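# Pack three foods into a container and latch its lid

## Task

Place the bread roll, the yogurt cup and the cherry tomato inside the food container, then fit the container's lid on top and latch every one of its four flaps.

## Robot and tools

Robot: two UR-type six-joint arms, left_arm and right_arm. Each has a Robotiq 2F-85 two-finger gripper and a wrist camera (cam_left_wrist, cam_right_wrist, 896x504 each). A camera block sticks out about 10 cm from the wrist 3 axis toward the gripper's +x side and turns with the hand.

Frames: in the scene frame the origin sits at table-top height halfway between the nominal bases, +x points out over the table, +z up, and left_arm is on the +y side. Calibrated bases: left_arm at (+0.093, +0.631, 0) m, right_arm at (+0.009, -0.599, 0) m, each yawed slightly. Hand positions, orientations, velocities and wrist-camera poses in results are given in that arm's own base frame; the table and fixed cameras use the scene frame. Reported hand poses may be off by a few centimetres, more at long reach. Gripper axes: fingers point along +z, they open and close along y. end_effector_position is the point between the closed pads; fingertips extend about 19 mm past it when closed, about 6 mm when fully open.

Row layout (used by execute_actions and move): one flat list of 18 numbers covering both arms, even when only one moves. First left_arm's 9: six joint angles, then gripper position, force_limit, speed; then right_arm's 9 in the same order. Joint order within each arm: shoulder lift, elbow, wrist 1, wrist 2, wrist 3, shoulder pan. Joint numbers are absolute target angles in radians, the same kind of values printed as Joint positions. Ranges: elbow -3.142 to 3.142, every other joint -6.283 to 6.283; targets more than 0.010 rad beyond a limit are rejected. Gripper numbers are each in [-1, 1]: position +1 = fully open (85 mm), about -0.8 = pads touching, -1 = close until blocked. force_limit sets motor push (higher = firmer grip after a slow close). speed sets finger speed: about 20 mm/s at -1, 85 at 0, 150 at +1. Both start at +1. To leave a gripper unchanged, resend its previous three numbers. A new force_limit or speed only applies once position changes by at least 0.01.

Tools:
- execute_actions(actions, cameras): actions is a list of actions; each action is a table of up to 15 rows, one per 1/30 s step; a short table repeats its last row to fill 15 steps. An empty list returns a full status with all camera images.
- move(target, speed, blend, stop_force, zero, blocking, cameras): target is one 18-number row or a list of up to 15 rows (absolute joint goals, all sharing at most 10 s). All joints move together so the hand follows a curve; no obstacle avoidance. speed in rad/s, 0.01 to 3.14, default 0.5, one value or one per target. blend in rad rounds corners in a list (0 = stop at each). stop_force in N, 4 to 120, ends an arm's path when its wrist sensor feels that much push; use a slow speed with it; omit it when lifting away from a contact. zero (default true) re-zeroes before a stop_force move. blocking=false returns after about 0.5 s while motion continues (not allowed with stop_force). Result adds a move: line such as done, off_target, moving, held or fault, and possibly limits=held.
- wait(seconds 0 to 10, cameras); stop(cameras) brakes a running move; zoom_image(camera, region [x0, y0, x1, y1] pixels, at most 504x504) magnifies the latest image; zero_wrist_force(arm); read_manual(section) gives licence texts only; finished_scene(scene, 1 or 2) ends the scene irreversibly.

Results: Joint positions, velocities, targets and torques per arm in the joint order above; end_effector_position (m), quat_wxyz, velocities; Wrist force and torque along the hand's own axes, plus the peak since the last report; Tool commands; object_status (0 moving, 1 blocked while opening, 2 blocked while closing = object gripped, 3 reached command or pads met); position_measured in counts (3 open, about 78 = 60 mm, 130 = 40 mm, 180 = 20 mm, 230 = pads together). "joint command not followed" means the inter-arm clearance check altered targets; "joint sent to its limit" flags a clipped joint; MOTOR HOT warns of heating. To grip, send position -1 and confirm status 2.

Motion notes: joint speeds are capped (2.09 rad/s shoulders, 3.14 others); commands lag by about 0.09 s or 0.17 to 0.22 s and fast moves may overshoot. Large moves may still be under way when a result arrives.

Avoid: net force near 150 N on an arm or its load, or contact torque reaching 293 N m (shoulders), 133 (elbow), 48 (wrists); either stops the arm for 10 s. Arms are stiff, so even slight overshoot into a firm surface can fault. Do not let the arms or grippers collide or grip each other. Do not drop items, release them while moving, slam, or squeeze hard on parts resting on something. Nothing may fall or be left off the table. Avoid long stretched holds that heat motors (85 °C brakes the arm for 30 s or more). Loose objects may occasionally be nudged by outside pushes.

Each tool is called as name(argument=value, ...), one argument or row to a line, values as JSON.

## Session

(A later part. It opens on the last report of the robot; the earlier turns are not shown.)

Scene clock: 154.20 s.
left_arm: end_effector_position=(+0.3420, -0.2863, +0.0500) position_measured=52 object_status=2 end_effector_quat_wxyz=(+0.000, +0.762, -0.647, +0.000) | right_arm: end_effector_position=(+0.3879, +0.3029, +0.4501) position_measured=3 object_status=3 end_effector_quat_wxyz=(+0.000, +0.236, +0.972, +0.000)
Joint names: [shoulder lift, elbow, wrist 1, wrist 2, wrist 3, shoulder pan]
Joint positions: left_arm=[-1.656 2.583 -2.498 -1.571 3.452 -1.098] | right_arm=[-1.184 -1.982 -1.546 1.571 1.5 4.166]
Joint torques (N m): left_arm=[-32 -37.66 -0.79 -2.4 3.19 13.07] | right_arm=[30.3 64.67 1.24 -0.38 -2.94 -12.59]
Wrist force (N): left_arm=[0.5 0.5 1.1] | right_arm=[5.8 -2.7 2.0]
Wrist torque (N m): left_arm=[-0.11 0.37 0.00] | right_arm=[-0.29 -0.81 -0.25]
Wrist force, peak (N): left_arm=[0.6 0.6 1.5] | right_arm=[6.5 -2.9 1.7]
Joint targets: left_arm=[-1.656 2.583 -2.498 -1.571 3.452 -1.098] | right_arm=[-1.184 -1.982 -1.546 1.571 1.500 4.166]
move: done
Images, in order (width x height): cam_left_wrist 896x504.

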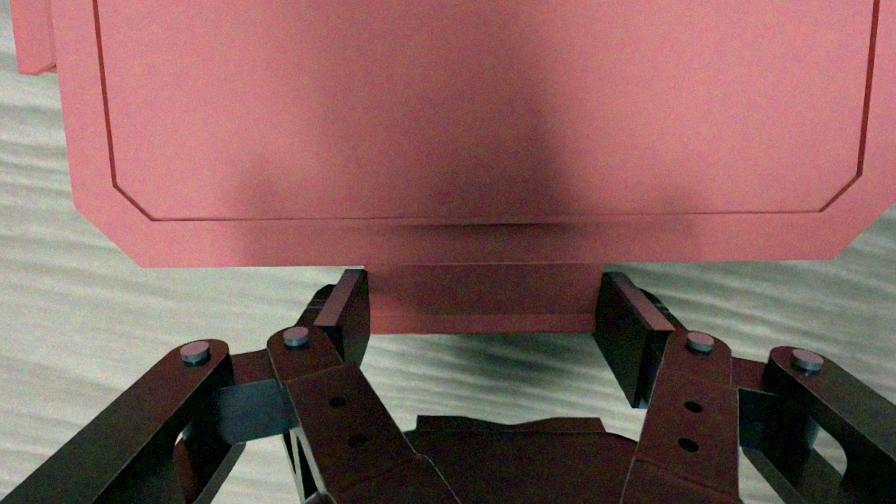

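move(
  target=[
    [-1.9242,2.4192,-2.0658,-1.571,3.4516,-1.098,-1,-0.8,-1,-1.5,-2.4,0.45,1.571,3.1416,4.3,1,0,1],
  ],
  speed=0.4,
  cameras=["all"],
)

Scene clock: 159.97 s.
left_arm: end_effector_position=(+0.3420, -0.2864, +0.2001) position_measured=52 object_status=2 end_effector_quat_wxyz=(+0.000, +0.762, -0.647, +0.000) | right_arm: end_effector_position=(+0.4314, +0.5518, +0.4268) position_measured=3 object_status=3 end_effector_quat_wxyz=(-0.323, +0.676, +0.442, +0.494)
Joint names: [shoulder lift, elbow, wrist 1, wrist 2, wrist 3, shoulder pan]
Joint positions: left_arm=[-1.924 2.419 -2.066 -1.571 3.452 -1.098] | right_arm=[-1.5 -2.4 0.45 1.571 3.141 4.3]
Joint torques (N m): left_arm=[-21.2 -52.2 -1.08 -2.43 3.04 3.82] | right_arm=[19.22 29.02 7.52 -0.56 2.11 18]
Wrist force (N): left_arm=[0.6 0.7 1.4] | right_arm=[5.9 -3.6 3.2]
Wrist torque (N m): left_arm=[-0.09 0.33 0.01] | right_arm=[-0.47 -0.98 -0.12]
Wrist force, peak (N): left_arm=[0.6 0.4 1.8] | right_arm=[7.0 -4.3 2.8]
Joint targets: left_arm=[-1.924 2.419 -2.066 -1.571 3.452 -1.098] | right_arm=[-1.500 -2.400 0.450 1.571 3.142 4.300]
move: done

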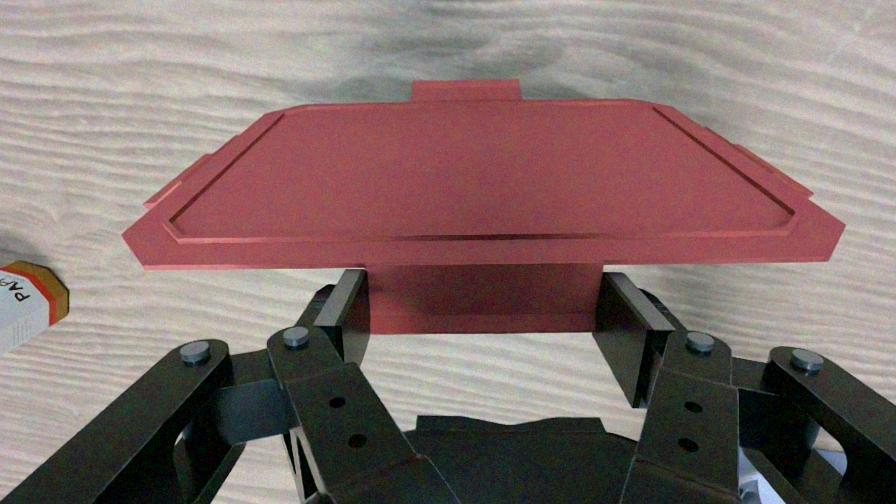

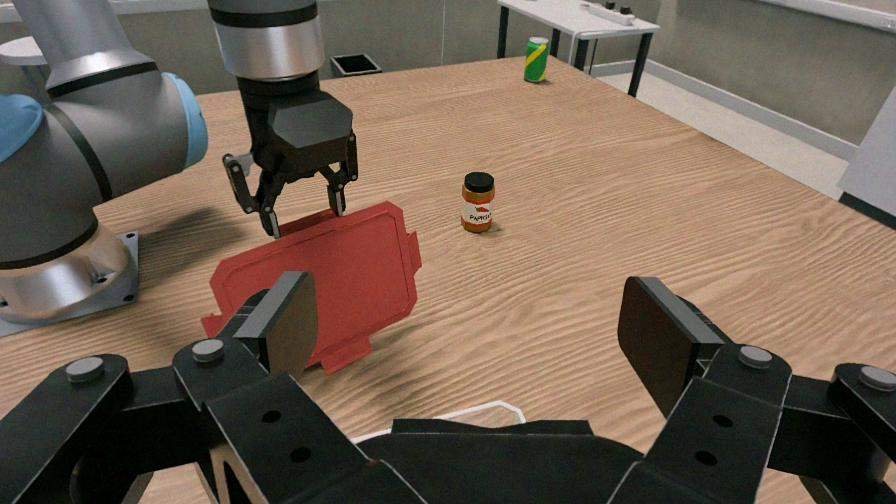

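move(
  target=[
    [-2.0243,2.2314,-1.7779,-1.571,3.4516,-1.098,-1,-0.8,-1,-1.0,-1.982,-1.13,1.571,3.1416,4.166,1,0,1],
  ],
  speed=0.5,
  cameras=["all"],
)

Scene clock: 166.77 s.
left_arm: end_effector_position=(+0.3420, -0.2864, +0.3300) position_measured=52 object_status=2 end_effector_quat_wxyz=(+0.000, +0.762, -0.647, +0.000) | right_arm: end_effector_position=(+0.4047, +0.3304, +0.6205) position_measured=3 object_status=3 end_effector_quat_wxyz=(-0.145, +0.833, +0.468, +0.258)
Joint names: [shoulder lift, elbow, wrist 1, wrist 2, wrist 3, shoulder pan]
Joint positions: left_arm=[-2.024 2.231 -1.778 -1.571 3.452 -1.098] | right_arm=[-1 -1.982 -1.13 1.571 3.142 4.166]
Joint torques (N m): left_arm=[-18.8 -56.67 -0.71 -2.13 3.24 1.79] | right_arm=[16.89 65.22 1.82 -0.24 1.88 -13.47]
Wrist force (N): left_arm=[0.6 0.4 1.2] | right_arm=[6.0 -3.8 1.3]
Wrist torque (N m): left_arm=[-0.16 0.33 -0.01] | right_arm=[-0.47 -0.98 -0.25]
Wrist force, peak (N): left_arm=[0.7 0.6 2.0] | right_arm=[6.9 -4.1 2.7]
Joint targets: left_arm=[-2.024 2.231 -1.778 -1.571 3.452 -1.098] | right_arm=[-1.000 -1.982 -1.130 1.571 3.142 4.166]
move: done

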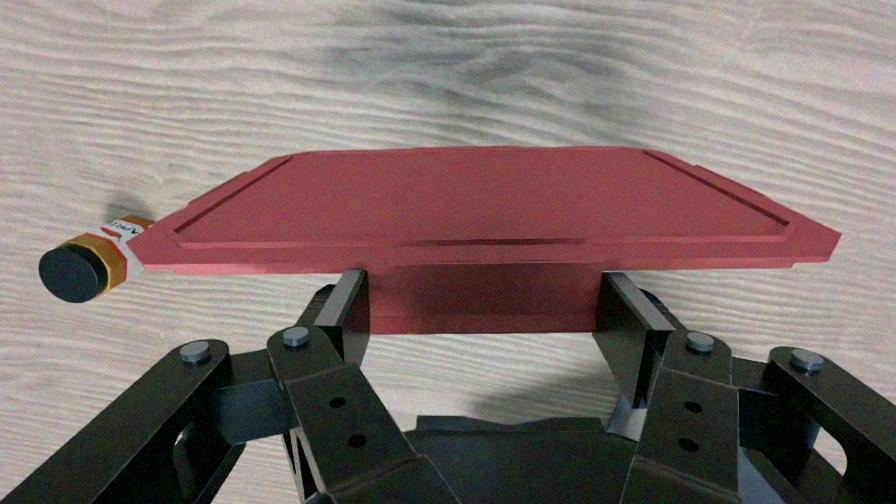

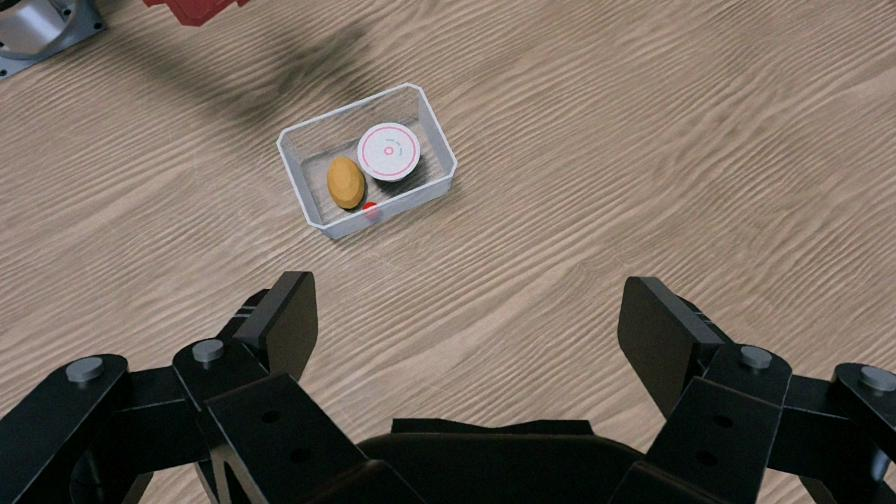

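move(
  target=[
    [-1.5531,1.8723,-1.89,-1.571,3.6077,-1.3029,-1,-0.8,-1,-1.0,-1.982,-1.13,1.571,3.1416,4.166,1,0,1],
  ],
  speed=0.3,
  cameras=["all"],
)

zoom_image(
  camera="cam_right_wrist",
  region=[200, 0, 520, 260],
)

Scene clock: 169.00 s.
left_arm: end_effector_position=(+0.3462, -0.6031, +0.3301) position_measured=52 object_status=2 end_effector_quat_wxyz=(+0.000, -0.634, +0.774, +0.000) | right_arm: end_effector_position=(+0.4047, +0.3304, +0.6205) position_measured=3 object_status=3 end_effector_quat_wxyz=(-0.145, +0.833, +0.468, +0.258)
Joint names: [shoulder lift, elbow, wrist 1, wrist 2, wrist 3, shoulder pan]
Joint positions: left_arm=[-1.553 1.872 -1.89 -1.571 3.608 -1.303] | right_arm=[-1 -1.982 -1.13 1.571 3.142 4.166]
Joint torques (N m): left_arm=[-31.43 -55.56 -7.14 -1.72 3.12 -17.7] | right_arm=[17.14 64.65 1.98 -0.04 2.01 -13.76]
Wrist force (N): left_arm=[0.5 0.3 1.4] | right_arm=[5.8 -3.3 1.9]
Wrist torque (N m): left_arm=[-0.17 0.26 0.02] | right_arm=[-0.38 -0.95 -0.25]
Wrist force, peak (N): left_arm=[3.1 0.1 2.1] | right_arm=[6.5 -3.8 1.9]
Joint targets: left_arm=[-1.553 1.872 -1.890 -1.571 3.608 -1.303] | right_arm=[-1.000 -1.982 -1.130 1.571 3.142 4.166]
move: done

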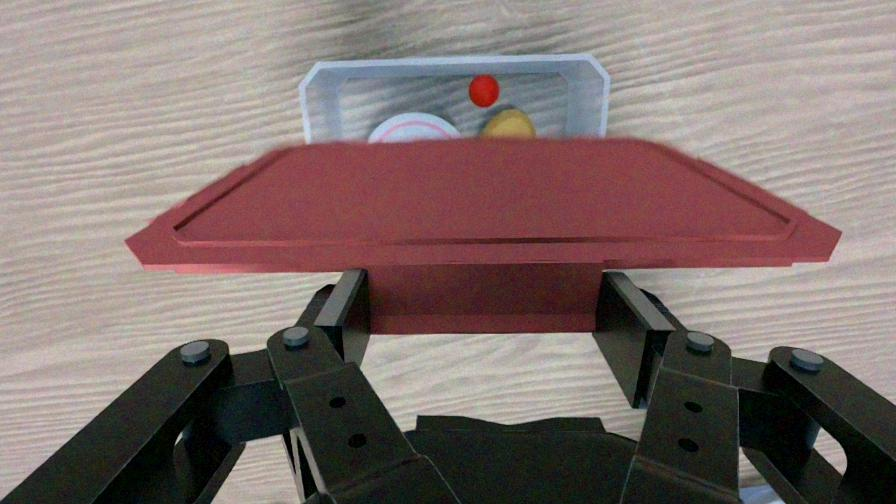

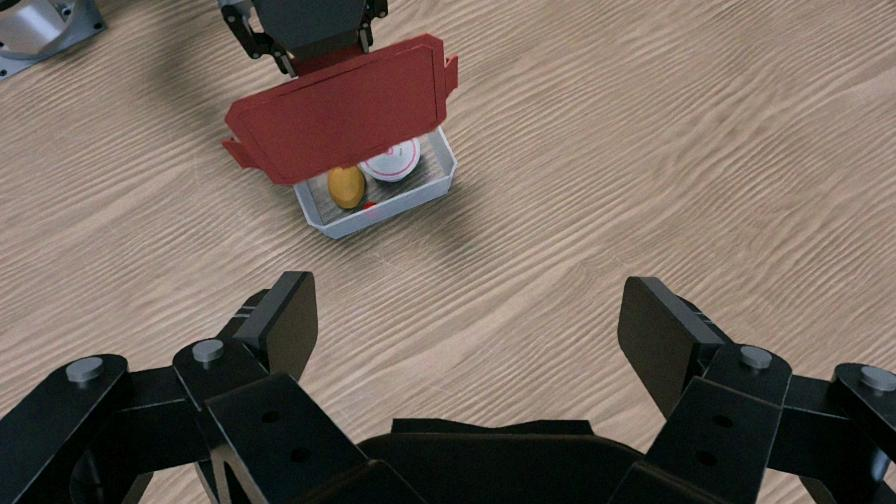

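Scaled by 1.575 from the camera's 896x504 image, which has a finer 1280x720 frame.

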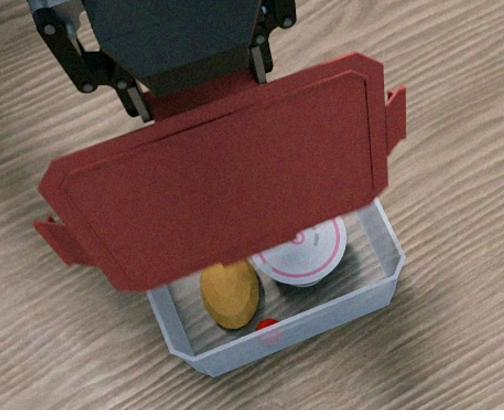

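move(
  target=[
    [-1.4689,1.8383,-1.9402,-1.571,3.5546,-1.327,-1,-0.8,-1,-1.0,-1.982,-1.13,1.571,3.1416,4.166,1,0,1],
  ],
  speed=0.15,
  cameras=["all"],
)

zoom_image(
  camera="cam_right_wrist",
  region=[200, 0, 520, 260],
)

Scene clock: 170.90 s.
left_arm: end_effector_position=(+0.3416, -0.6519, +0.3000) position_measured=52 object_status=2 end_effector_quat_wxyz=(+0.000, -0.645, +0.764, +0.000) | right_arm: end_effector_position=(+0.4047, +0.3304, +0.6205) position_measured=3 object_status=3 end_effector_quat_wxyz=(-0.145, +0.833, +0.468, +0.258)
Joint names: [shoulder lift, elbow, wrist 1, wrist 2, wrist 3, shoulder pan]
Joint positions: left_arm=[-1.469 1.838 -1.94 -1.571 3.555 -1.327] | right_arm=[-1 -1.982 -1.13 1.571 3.142 4.166]
Joint torques (N m): left_arm=[-40.06 -54.99 -6.99 -1.96 -3.29 -16.75] | right_arm=[16.73 63.19 2.39 -0.07 1.82 -13.13]
Wrist force (N): left_arm=[0.6 0.7 1.8] | right_arm=[5.6 -3.5 2.2]
Wrist torque (N m): left_arm=[-0.11 0.28 0.16] | right_arm=[-0.43 -0.93 -0.25]
Wrist force, peak (N): left_arm=[1.6 0.6 2.8] | right_arm=[6.4 -3.8 2.5]
Joint targets: left_arm=[-1.469 1.838 -1.940 -1.571 3.555 -1.327] | right_arm=[-1.000 -1.982 -1.130 1.571 3.142 4.166]
move: done

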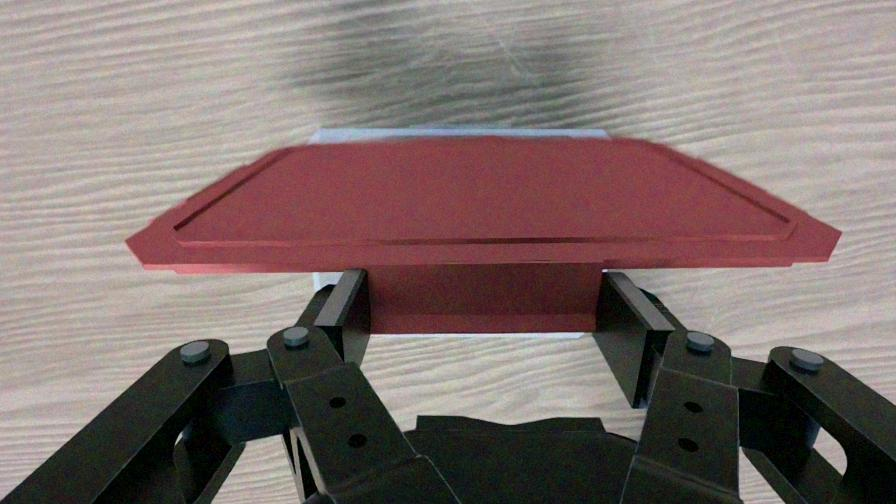

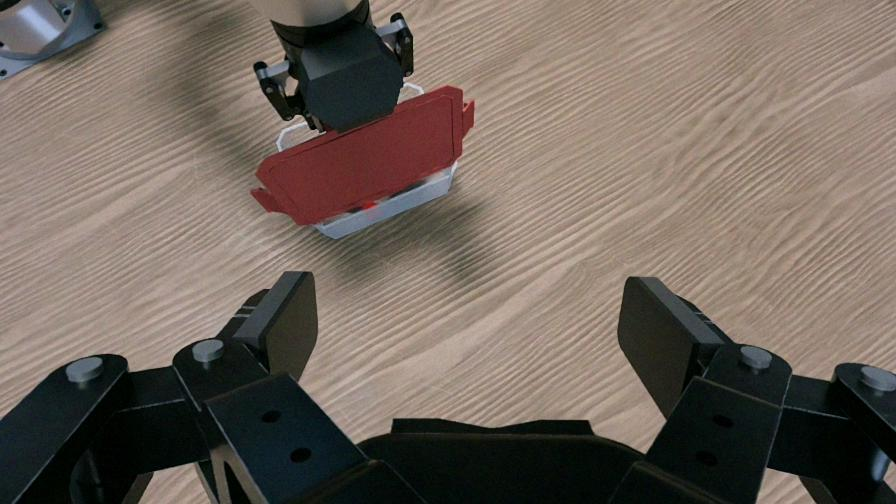

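Scaled by 1.575 from the camera's 896x504 image, which has a finer 1280x720 frame.

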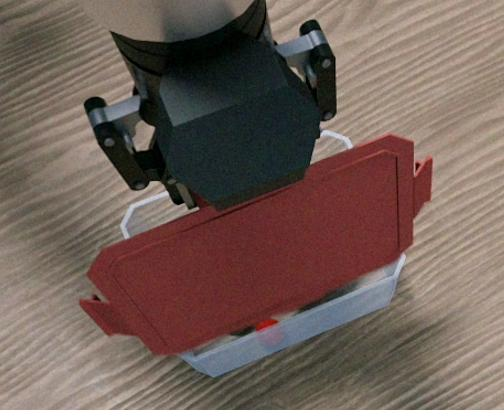

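move(
  target=[
    [-1.4545,1.8218,-1.9381,-1.571,3.5483,-1.3333,-1,-0.8,-1,-1.0,-1.982,-1.13,1.571,3.1416,4.166,1,0,1],
    [-1.4219,1.8759,-2.0248,-1.571,3.5483,-1.3333,-1,-0.8,-1,-1.0,-1.982,-1.13,1.571,3.1416,4.166,1,0,1],
  ],
  speed=0.06,
  stop_force=5,
  cameras=["all"],
)

zoom_image(
  camera="cam_right_wrist",
  region=[200, 0, 520, 260],
)

Scene clock: 173.90 s.
left_arm: end_effector_position=(+0.3397, -0.6635, +0.2641) position_measured=52 object_status=2 end_effector_quat_wxyz=(+0.000, -0.645, +0.764, +0.000) | right_arm: end_effector_position=(+0.4047, +0.3304, +0.6205) position_measured=3 object_status=3 end_effector_quat_wxyz=(-0.145, +0.833, +0.468, +0.258)
Joint names: [shoulder lift, elbow, wrist 1, wrist 2, wrist 3, shoulder pan]
Joint positions: left_arm=[-1.43 1.862 -2.003 -1.571 3.548 -1.333] | right_arm=[-1 -1.982 -1.13 1.571 3.142 4.166]
Joint torques (N m): left_arm=[-64.86 -52.93 -0.92 -1.42 -3.1 -8.49] | right_arm=[15.86 63.22 2.07 -0.4 1.67 -12.62]
Wrist force (N): left_arm=[0.1 0.5 1.8] | right_arm=[5.7 -3.5 2.0]
Wrist torque (N m): left_arm=[-0.13 0.38 0.14] | right_arm=[-0.41 -0.94 -0.25]
Wrist force, peak (N): left_arm=[-1.5 5.1 -14.7] | right_arm=[6.3 -3.9 2.6]
Joint targets: left_arm=[-1.430 1.862 -2.003 -1.571 3.548 -1.333] | right_arm=[-1.000 -1.982 -1.130 1.571 3.142 4.166]
move: contact (left_arm); path passed 1 of 2 targets; left_arm: the wrist 1 is farthest, 0.022 rad from its target

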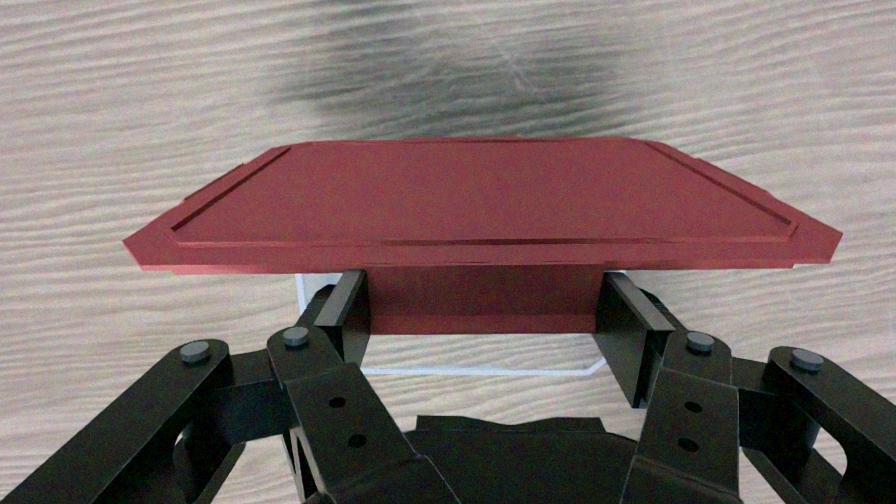

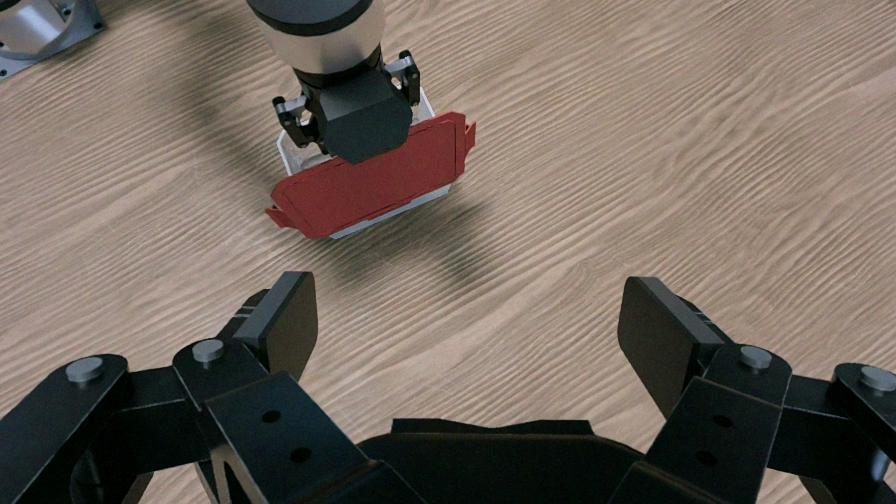

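Scaled by 1.575 from the camera's 896x504 image, which has a finer 1280x720 frame.

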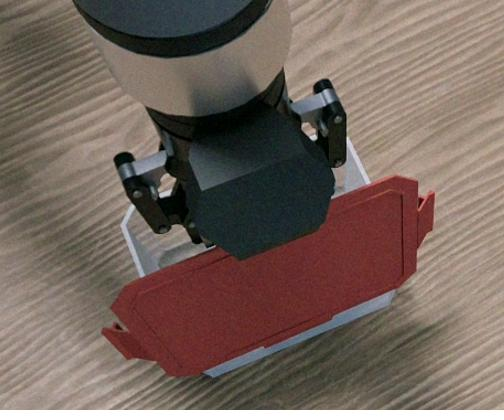

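move(
  target=[
    [-1.4545,1.8218,-1.9381,-1.571,3.5483,-1.3333,-1,-0.8,-1,-1.7767,-2.636,0.9221,1.571,3.1416,4.1856,1,0,1],
  ],
  speed=0.7,
  cameras=["all"],
)

zoom_image(
  camera="cam_right_wrist",
  region=[200, 0, 660, 340],
)

Scene clock: 176.07 s.
left_arm: end_effector_position=(+0.3397, -0.6636, +0.2792) position_measured=52 object_status=2 end_effector_quat_wxyz=(+0.000, -0.645, +0.764, +0.000) | right_arm: end_effector_position=(+0.4833, +0.4686, +0.4608) position_measured=3 object_status=3 end_effector_quat_wxyz=(-0.197, +0.797, +0.452, +0.348)
Joint names: [shoulder lift, elbow, wrist 1, wrist 2, wrist 3, shoulder pan]
Joint positions: left_arm=[-1.44 1.845 -1.976 -1.571 3.548 -1.333] | right_arm=[-1.283 -2.22 -0.386 1.571 3.142 4.173]
Joint torques (N m): left_arm=[-64.27 -54.43 -0.73 -1.28 -2.88 8.79] | right_arm=[37.29 61.17 1.76 -0.36 2.13 -12.01]
Wrist force (N): left_arm=[0.3 0.2 3.3] | right_arm=[7.0 -2.3 2.0]
Wrist torque (N m): left_arm=[-0.15 0.22 0.15] | right_arm=[-0.25 -1.16 -0.16]
Wrist force, peak (N): left_arm=[0.1 0.3 3.7] | right_arm=[-3.4 -3.6 15.8]
Joint targets: left_arm=[-1.440 1.845 -1.976 -1.571 3.548 -1.333] | right_arm=[-1.283 -2.220 -0.386 1.571 3.142 4.173]
move: held (right_arm; a check stopped the path), off_target (left_arm; braked when a check withheld steps of right_arm); limits=held; left_arm: the wrist 1 is farthest, 0.038 rad from its target; right_arm: the wrist 1 is farthest, 1.308 rad from its target
joint command not followed: on one or more control steps a check withheld the commanded joint targets of the right arm, and it was not sent them on those steps.
cause: the commanded joint targets, or the way to them, would bring a part of the robot too close to another arm (this arm's gripper and the left arm's gripper, along the way the arms are being sent, or toward where that arm still pushes).

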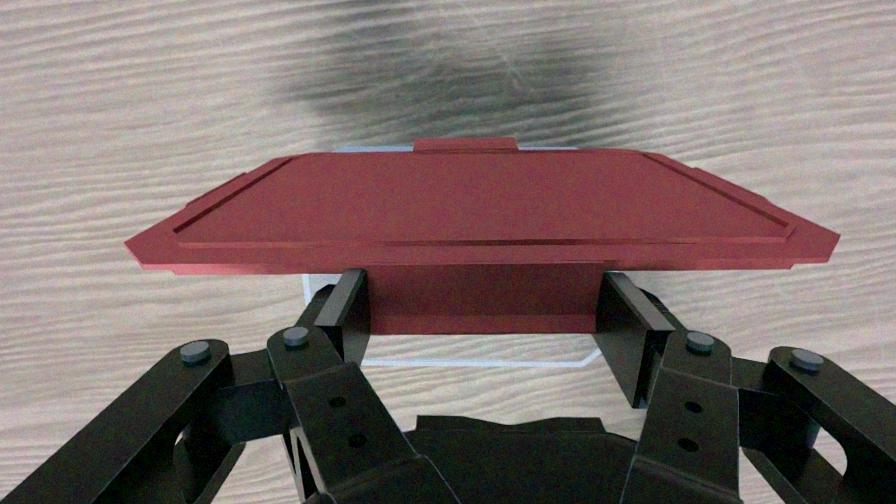

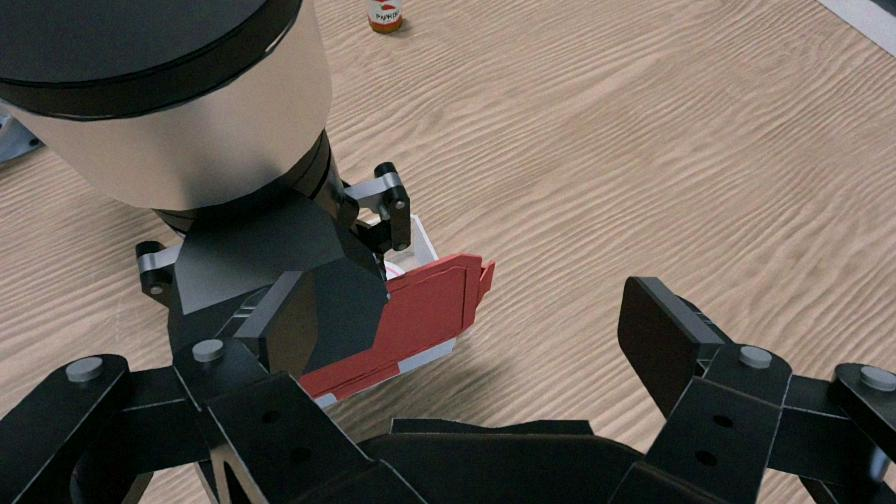

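Scaled by 1.096 from the camera's 896x504 image, which has a finer 1280x720 frame.

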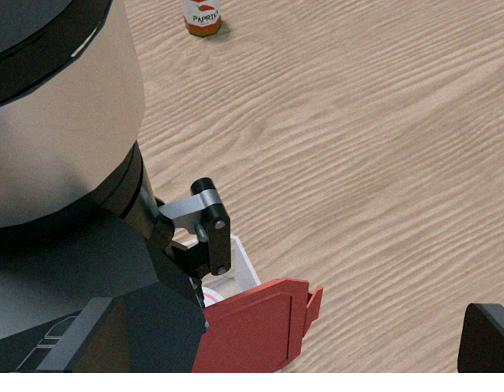

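move(
  target=[
    [-1.440,1.845,-1.976,-1.571,3.548,-1.333,-1,-0.8,-1,-1.0,-1.982,-1.13,1.571,3.1416,4.166,1,0,1],
  ],
  speed=0.6,
)

move(
  target=[
    [-1.4219,1.8759,-2.0248,-1.571,3.5483,-1.3333,-1,-0.8,-1,-1.0,-1.982,-1.13,1.571,3.1416,4.166,1,0,1],
  ],
  speed=0.05,
  stop_force=4,
  cameras=["all"],
)

zoom_image(
  camera="cam_right_wrist",
  region=[200, 0, 520, 260],
)

Scene clock: 178.17 s.
left_arm: end_effector_position=(+0.3400, -0.6637, +0.2791) position_measured=52 object_status=2 end_effector_quat_wxyz=(+0.000, -0.645, +0.764, +0.000) | right_arm: end_effector_position=(+0.4047, +0.3304, +0.6205) position_measured=3 object_status=3 end_effector_quat_wxyz=(-0.145, +0.833, +0.468, +0.258)
Joint names: [shoulder lift, elbow, wrist 1, wrist 2, wrist 3, shoulder pan]
Joint positions: left_arm=[-1.44 1.845 -1.976 -1.571 3.548 -1.333] | right_arm=[-1 -1.982 -1.13 1.571 3.142 4.166]
Joint torques (N m): left_arm=[-43.15 -54.36 -7.52 -1.63 -2.87 18.22] | right_arm=[14.91 63.11 2.68 -0.45 2.01 -13.68]
Wrist force (N): left_arm=[0.1 0.5 3.2] | right_arm=[6.6 -3.0 2.1]
Wrist torque (N m): left_arm=[-0.15 0.25 0.14] | right_arm=[-0.34 -1.09 -0.25]
Wrist force, peak (N): left_arm=[0.1 0.5 3.7] | right_arm=[6.6 -3.2 3.2]
Joint targets: left_arm=[-1.440 1.845 -1.976 -1.571 3.548 -1.333] | right_arm=[-1.000 -1.982 -1.130 1.571 3.142 4.166]
move: done

Scene clock: 179.97 s.
left_arm: end_effector_position=(+0.3399, -0.6635, +0.2637) position_measured=52 object_status=2 end_effector_quat_wxyz=(+0.000, -0.645, +0.764, +0.000) | right_arm: end_effector_position=(+0.4047, +0.3304, +0.6205) position_measured=3 object_status=3 end_effector_quat_wxyz=(-0.145, +0.833, +0.468, +0.258)
Joint names: [shoulder lift, elbow, wrist 1, wrist 2, wrist 3, shoulder pan]
Joint positions: left_arm=[-1.43 1.863 -2.004 -1.571 3.548 -1.333] | right_arm=[-1 -1.982 -1.13 1.571 3.142 4.166]
Joint torques (N m): left_arm=[-64.32 -52.07 -0.44 -1.55 -1.58 2.14] | right_arm=[17.66 64.4 1.68 -0.2 1.82 -16.27]
Wrist force (N): left_arm=[0.2 0.1 0.4] | right_arm=[6.2 -3.0 1.8]
Wrist torque (N m): left_arm=[-0.14 0.39 0.13] | right_arm=[-0.33 -1.02 -0.25]
Wrist force, peak (N): left_arm=[-1.4 0.6 -14.8] | right_arm=[6.5 -3.3 2.1]
Joint targets: left_arm=[-1.430 1.862 -2.004 -1.571 3.548 -1.333] | right_arm=[-1.000 -1.982 -1.130 1.571 3.142 4.166]
move: contact (left_arm); left_arm: the wrist 1 is farthest, 0.021 rad from its target

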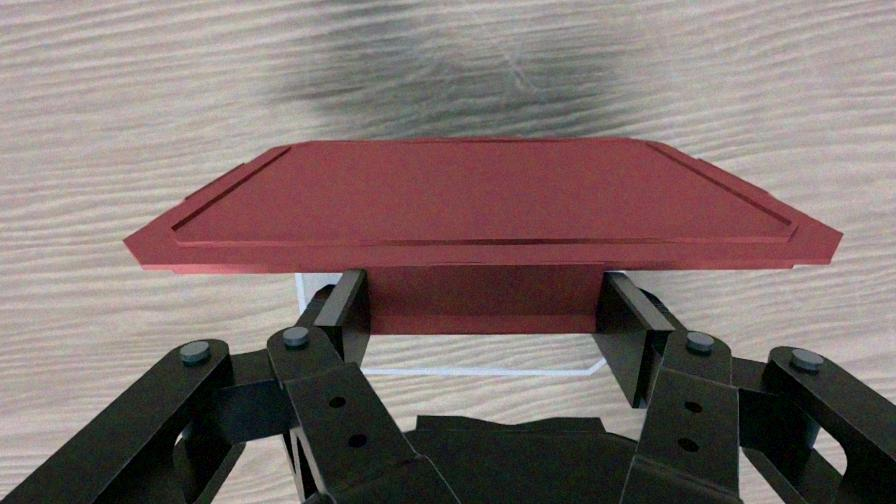

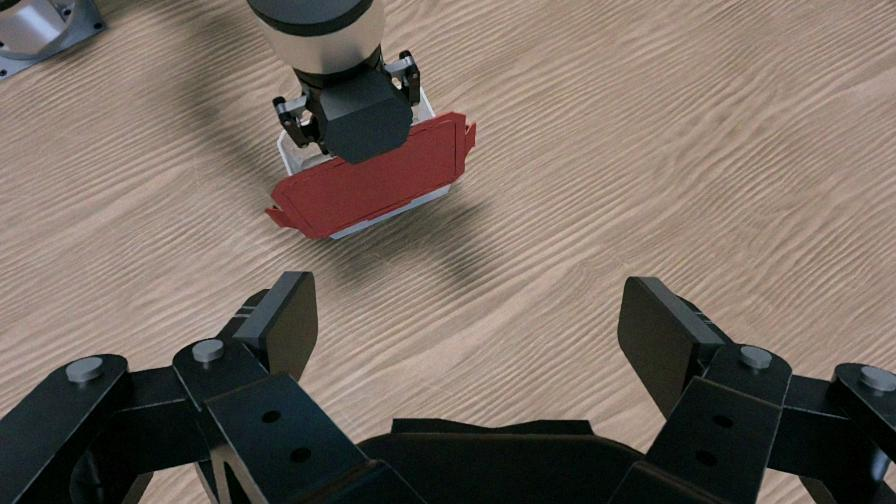

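Scaled by 1.575 from the camera's 896x504 image, which has a finer 1280x720 frame.

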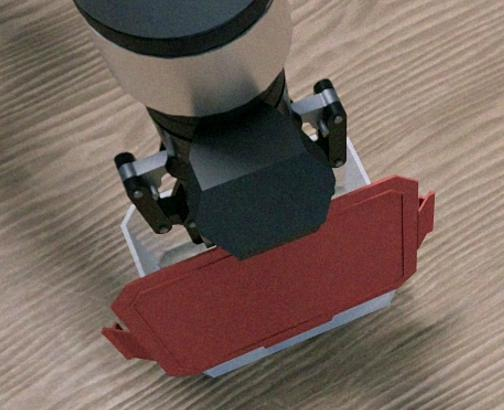

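move(
  target=[
    [-1.4752,1.9221,-2.0177,-1.571,3.5696,-1.312,-1,-0.8,-1,-1.0,-1.982,-1.13,1.571,3.1416,4.166,1,0,1],
    [-1.5094,1.9922,-2.0536,-1.571,3.5939,-1.2877,-1,-0.8,-1,-1.0,-1.982,-1.13,1.571,3.1416,4.166,1,0,1],
  ],
  speed=0.06,
  stop_force=8,
  cameras=["all"],
)

zoom_image(
  camera="cam_right_wrist",
  region=[200, 0, 520, 260],
)

Scene clock: 183.70 s.
left_arm: end_effector_position=(+0.3525, -0.5886, +0.2430) position_measured=52 object_status=2 end_effector_quat_wxyz=(+0.000, -0.645, +0.764, +0.000) | right_arm: end_effector_position=(+0.4047, +0.3304, +0.6205) position_measured=3 object_status=3 end_effector_quat_wxyz=(-0.145, +0.833, +0.468, +0.258)
Joint names: [shoulder lift, elbow, wrist 1, wrist 2, wrist 3, shoulder pan]
Joint positions: left_arm=[-1.509 1.992 -2.054 -1.571 3.594 -1.288] | right_arm=[-1 -1.982 -1.13 1.571 3.142 4.166]
Joint torques (N m): left_arm=[-55.05 -36.27 -7 -1.67 3.2 15.8] | right_arm=[16.16 63.05 2.27 -0.38 1.8 -14.03]
Wrist force (N): left_arm=[-0.1 1.5 -0.1] | right_arm=[6.5 -3.5 2.3]
Wrist torque (N m): left_arm=[-0.31 0.34 0.12] | right_arm=[-0.41 -1.08 -0.25]
Wrist force, peak (N): left_arm=[-2.0 -0.8 -4.9] | right_arm=[6.6 -3.5 2.2]
Joint targets: left_arm=[-1.509 1.992 -2.054 -1.571 3.594 -1.288] | right_arm=[-1.000 -1.982 -1.130 1.571 3.142 4.166]
move: done

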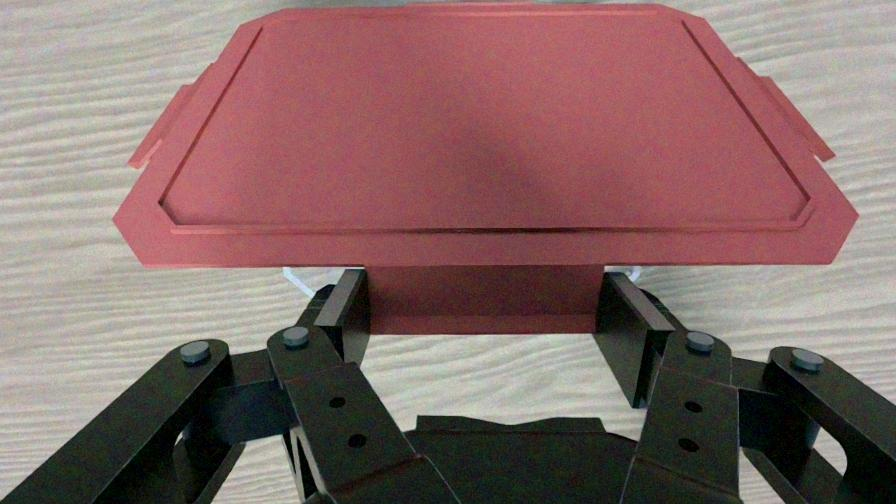

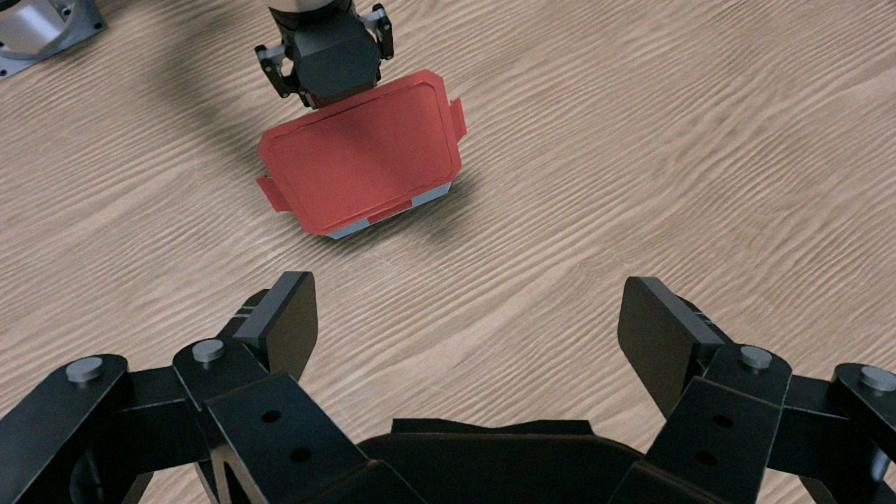

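Scaled by 1.575 from the camera's 896x504 image, which has a finer 1280x720 frame.

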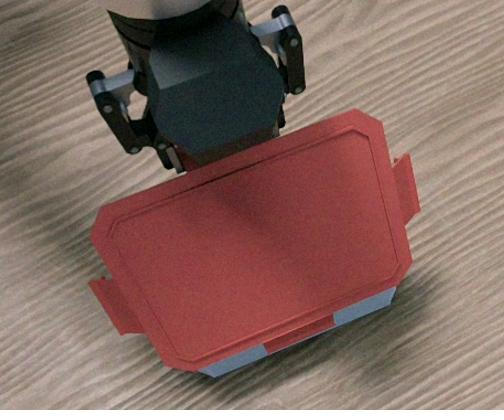

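move(
  target=[
    [-1.529,2.064,-2.106,-1.571,3.617,-1.2646,-1,-0.8,-1,-1.0,-1.982,-1.13,1.571,3.1416,4.166,1,0,1],
    [-1.5252,2.1318,-2.1774,-1.571,3.6367,-1.2449,-1,-0.8,-1,-1.0,-1.982,-1.13,1.571,3.1416,4.166,1,0,1],
    [-1.5010,2.1889,-2.2587,-1.571,3.6507,-1.2309,-1,-0.8,-1,-1.0,-1.982,-1.13,1.571,3.1416,4.166,1,0,1],
  ],
  speed=0.06,
  stop_force=8,
  cameras=["all"],
)

zoom_image(
  camera="cam_right_wrist",
  region=[200, 0, 520, 260],
)

Scene clock: 188.70 s.
left_arm: end_effector_position=(+0.3655, -0.5115, +0.1451) position_measured=52 object_status=2 end_effector_quat_wxyz=(+0.000, -0.645, +0.764, +0.000) | right_arm: end_effector_position=(+0.4047, +0.3304, +0.6205) position_measured=3 object_status=3 end_effector_quat_wxyz=(-0.145, +0.833, +0.468, +0.258)
Joint names: [shoulder lift, elbow, wrist 1, wrist 2, wrist 3, shoulder pan]
Joint positions: left_arm=[-1.501 2.189 -2.259 -1.571 3.651 -1.231] | right_arm=[-1 -1.982 -1.13 1.571 3.142 4.166]
Joint torques (N m): left_arm=[-28.29 -30.77 -7.02 -1.09 3.06 16.29] | right_arm=[18.84 64.85 1.76 -0.04 1.35 -13.16]
Wrist force (N): left_arm=[0.6 0.6 1.1] | right_arm=[5.8 -3.4 1.6]
Wrist torque (N m): left_arm=[-0.16 0.40 -0.01] | right_arm=[-0.41 -0.96 -0.25]
Wrist force, peak (N): left_arm=[-1.6 1.2 -3.0] | right_arm=[6.6 -3.8 1.9]
Joint targets: left_arm=[-1.501 2.189 -2.259 -1.571 3.651 -1.231] | right_arm=[-1.000 -1.982 -1.130 1.571 3.142 4.166]
move: done

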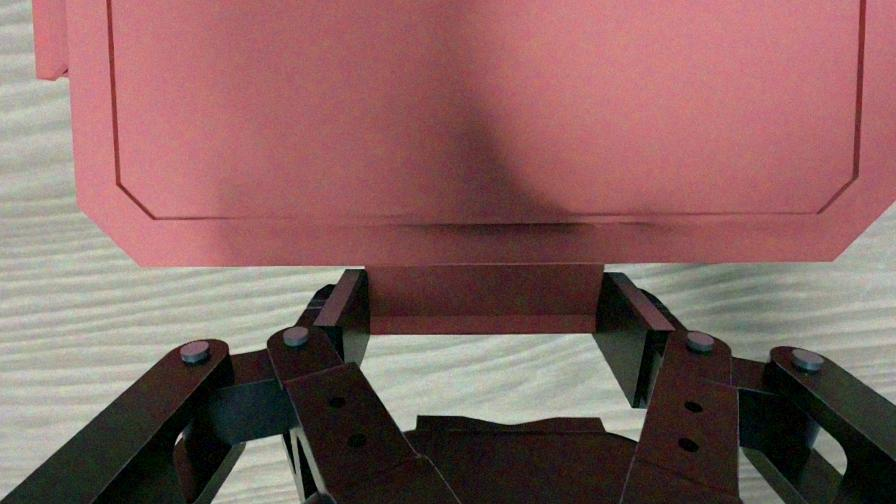

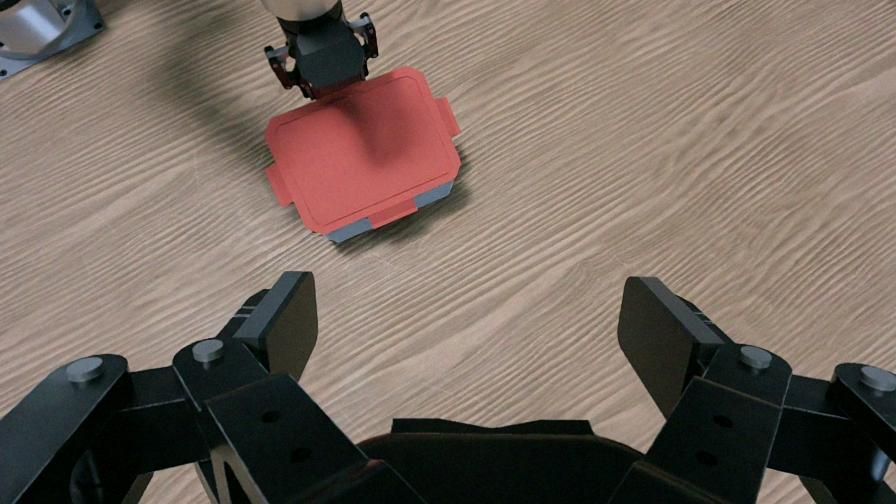

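Scaled by 1.575 from the camera's 896x504 image, which has a finer 1280x720 frame.

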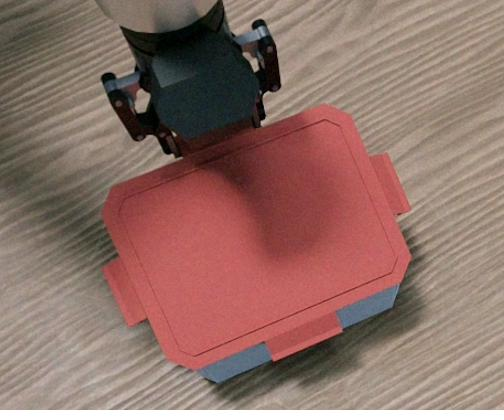

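move(
  target=[
    [-1.4460,2.2374,-2.3622,-1.571,3.6575,-1.2241,-1,-0.8,-1,-1.0,-1.982,-1.13,1.571,3.1416,4.166,1,0,1],
  ],
  speed=0.05,
  stop_force=6,
  cameras=["all"],
)

zoom_image(
  camera="cam_right_wrist",
  region=[200, 0, 520, 260],
)

Scene clock: 192.17 s.
left_arm: end_effector_position=(+0.3668, -0.5039, +0.1017) position_measured=52 object_status=2 end_effector_quat_wxyz=(+0.000, -0.645, +0.764, +0.000) | right_arm: end_effector_position=(+0.4047, +0.3304, +0.6205) position_measured=3 object_status=3 end_effector_quat_wxyz=(-0.145, +0.833, +0.468, +0.258)
Joint names: [shoulder lift, elbow, wrist 1, wrist 2, wrist 3, shoulder pan]
Joint positions: left_arm=[-1.45 2.234 -2.354 -1.571 3.657 -1.225] | right_arm=[-1 -1.982 -1.13 1.571 3.142 4.166]
Joint torques (N m): left_arm=[-54.54 -43.5 -0.66 -1.24 -1.7 -16.09] | right_arm=[18.47 63.5 2.41 -0.11 1.83 -16.4]
Wrist force (N): left_arm=[0.5 0.4 1.0] | right_arm=[5.9 -4.0 2.0]
Wrist torque (N m): left_arm=[-0.18 0.30 -0.02] | right_arm=[-0.50 -0.96 -0.24]
Wrist force, peak (N): left_arm=[3.0 1.0 -5.6] | right_arm=[6.6 -3.4 2.3]
Joint targets: left_arm=[-1.450 2.234 -2.354 -1.571 3.657 -1.225] | right_arm=[-1.000 -1.982 -1.130 1.571 3.142 4.166]
move: contact (left_arm)

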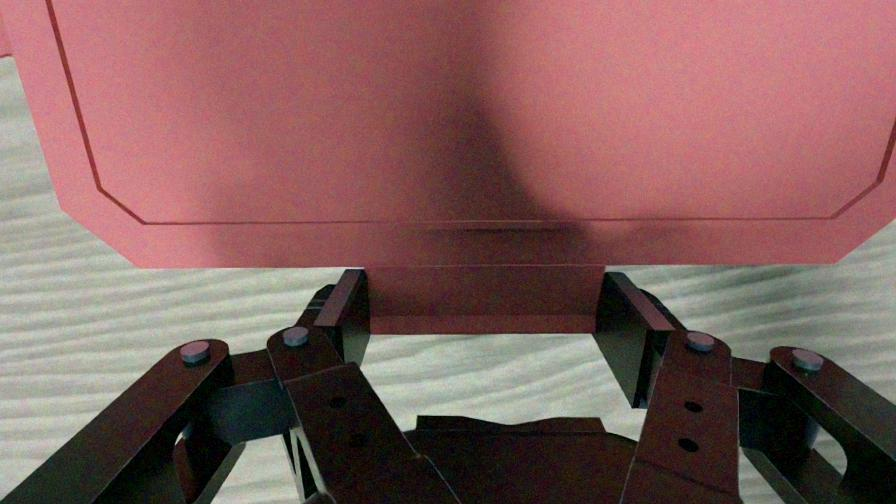

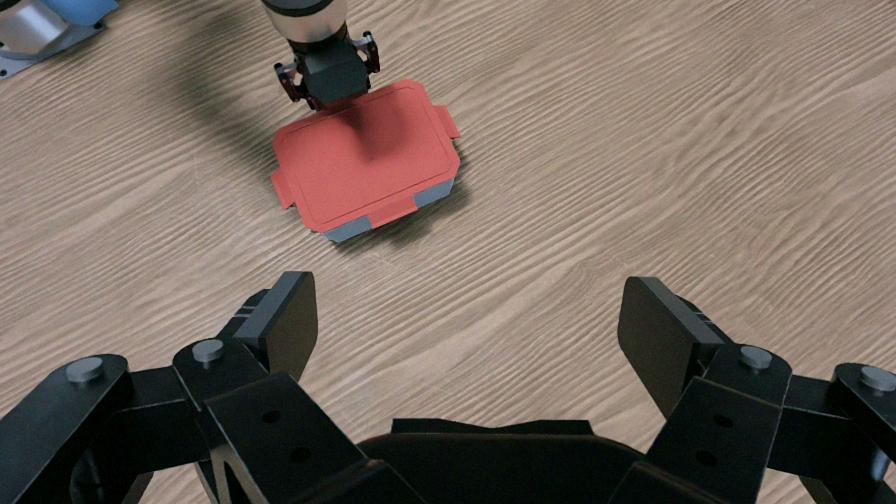

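Scaled by 1.575 from the camera's 896x504 image, which has a finer 1280x720 frame.

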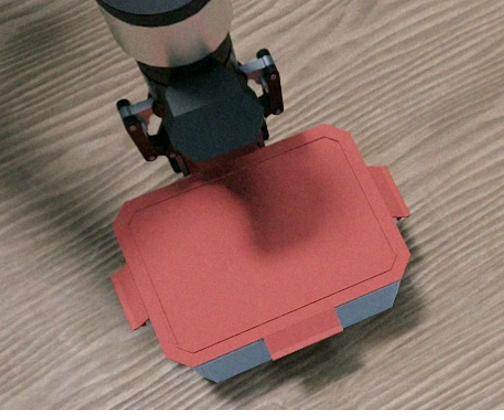

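move(
  target=[
    [-1.45,2.234,-2.354,-1.571,3.657,-1.225,1,-0.8,-1,-1.0,-1.982,-1.13,1.571,3.1416,4.166,1,0,1],
    [-1.5750,2.1470,-2.1428,-1.571,3.6575,-1.2241,1,-0.8,-1,-1.0,-1.982,-1.13,1.571,3.1416,4.166,1,0,1],
  ],
  speed=[0.1,0.25],
  cameras=["all"],
)

zoom_image(
  camera="cam_right_wrist",
  region=[200, 0, 520, 260],
)

Scene clock: 194.87 s.
left_arm: end_effector_position=(+0.3669, -0.5031, +0.2000) position_measured=3 object_status=3 end_effector_quat_wxyz=(+0.000, -0.645, +0.764, +0.000) | right_arm: end_effector_position=(+0.4047, +0.3304, +0.6205) position_measured=3 object_status=3 end_effector_quat_wxyz=(-0.145, +0.833, +0.468, +0.258)
Joint names: [shoulder lift, elbow, wrist 1, wrist 2, wrist 3, shoulder pan]
Joint positions: left_arm=[-1.575 2.147 -2.143 -1.571 3.657 -1.224] | right_arm=[-1 -1.982 -1.13 1.571 3.142 4.166]
Joint torques (N m): left_arm=[-51.74 -47.88 -1.24 -1.3 2.88 15.89] | right_arm=[19.12 64.12 1.92 0.3 1.41 -12.53]
Wrist force (N): left_arm=[0.6 0.6 0.6] | right_arm=[6.0 -3.8 2.1]
Wrist torque (N m): left_arm=[-0.15 0.35 0.01] | right_arm=[-0.46 -0.99 -0.25]
Wrist force, peak (N): left_arm=[0.4 1.0 2.1] | right_arm=[6.3 -4.0 2.1]
Joint targets: left_arm=[-1.575 2.147 -2.143 -1.571 3.658 -1.224] | right_arm=[-1.000 -1.982 -1.130 1.571 3.142 4.166]
move: done

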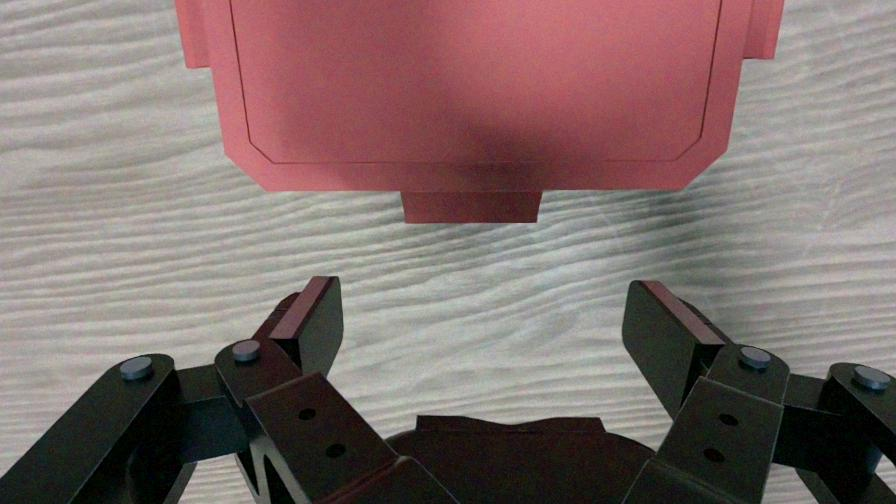

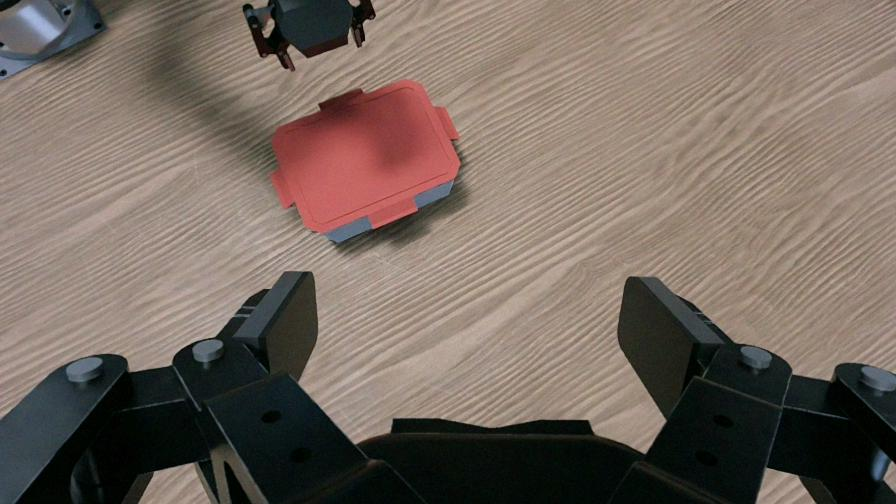

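Scaled by 1.575 from the camera's 896x504 image, which has a finer 1280x720 frame.

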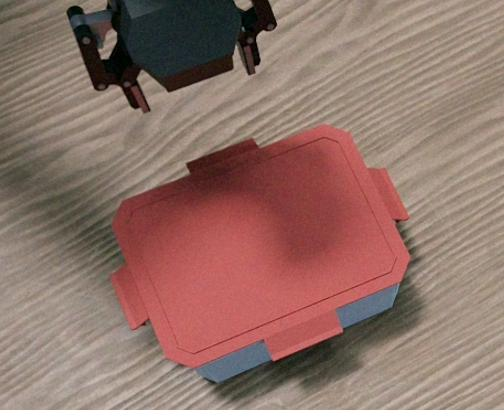

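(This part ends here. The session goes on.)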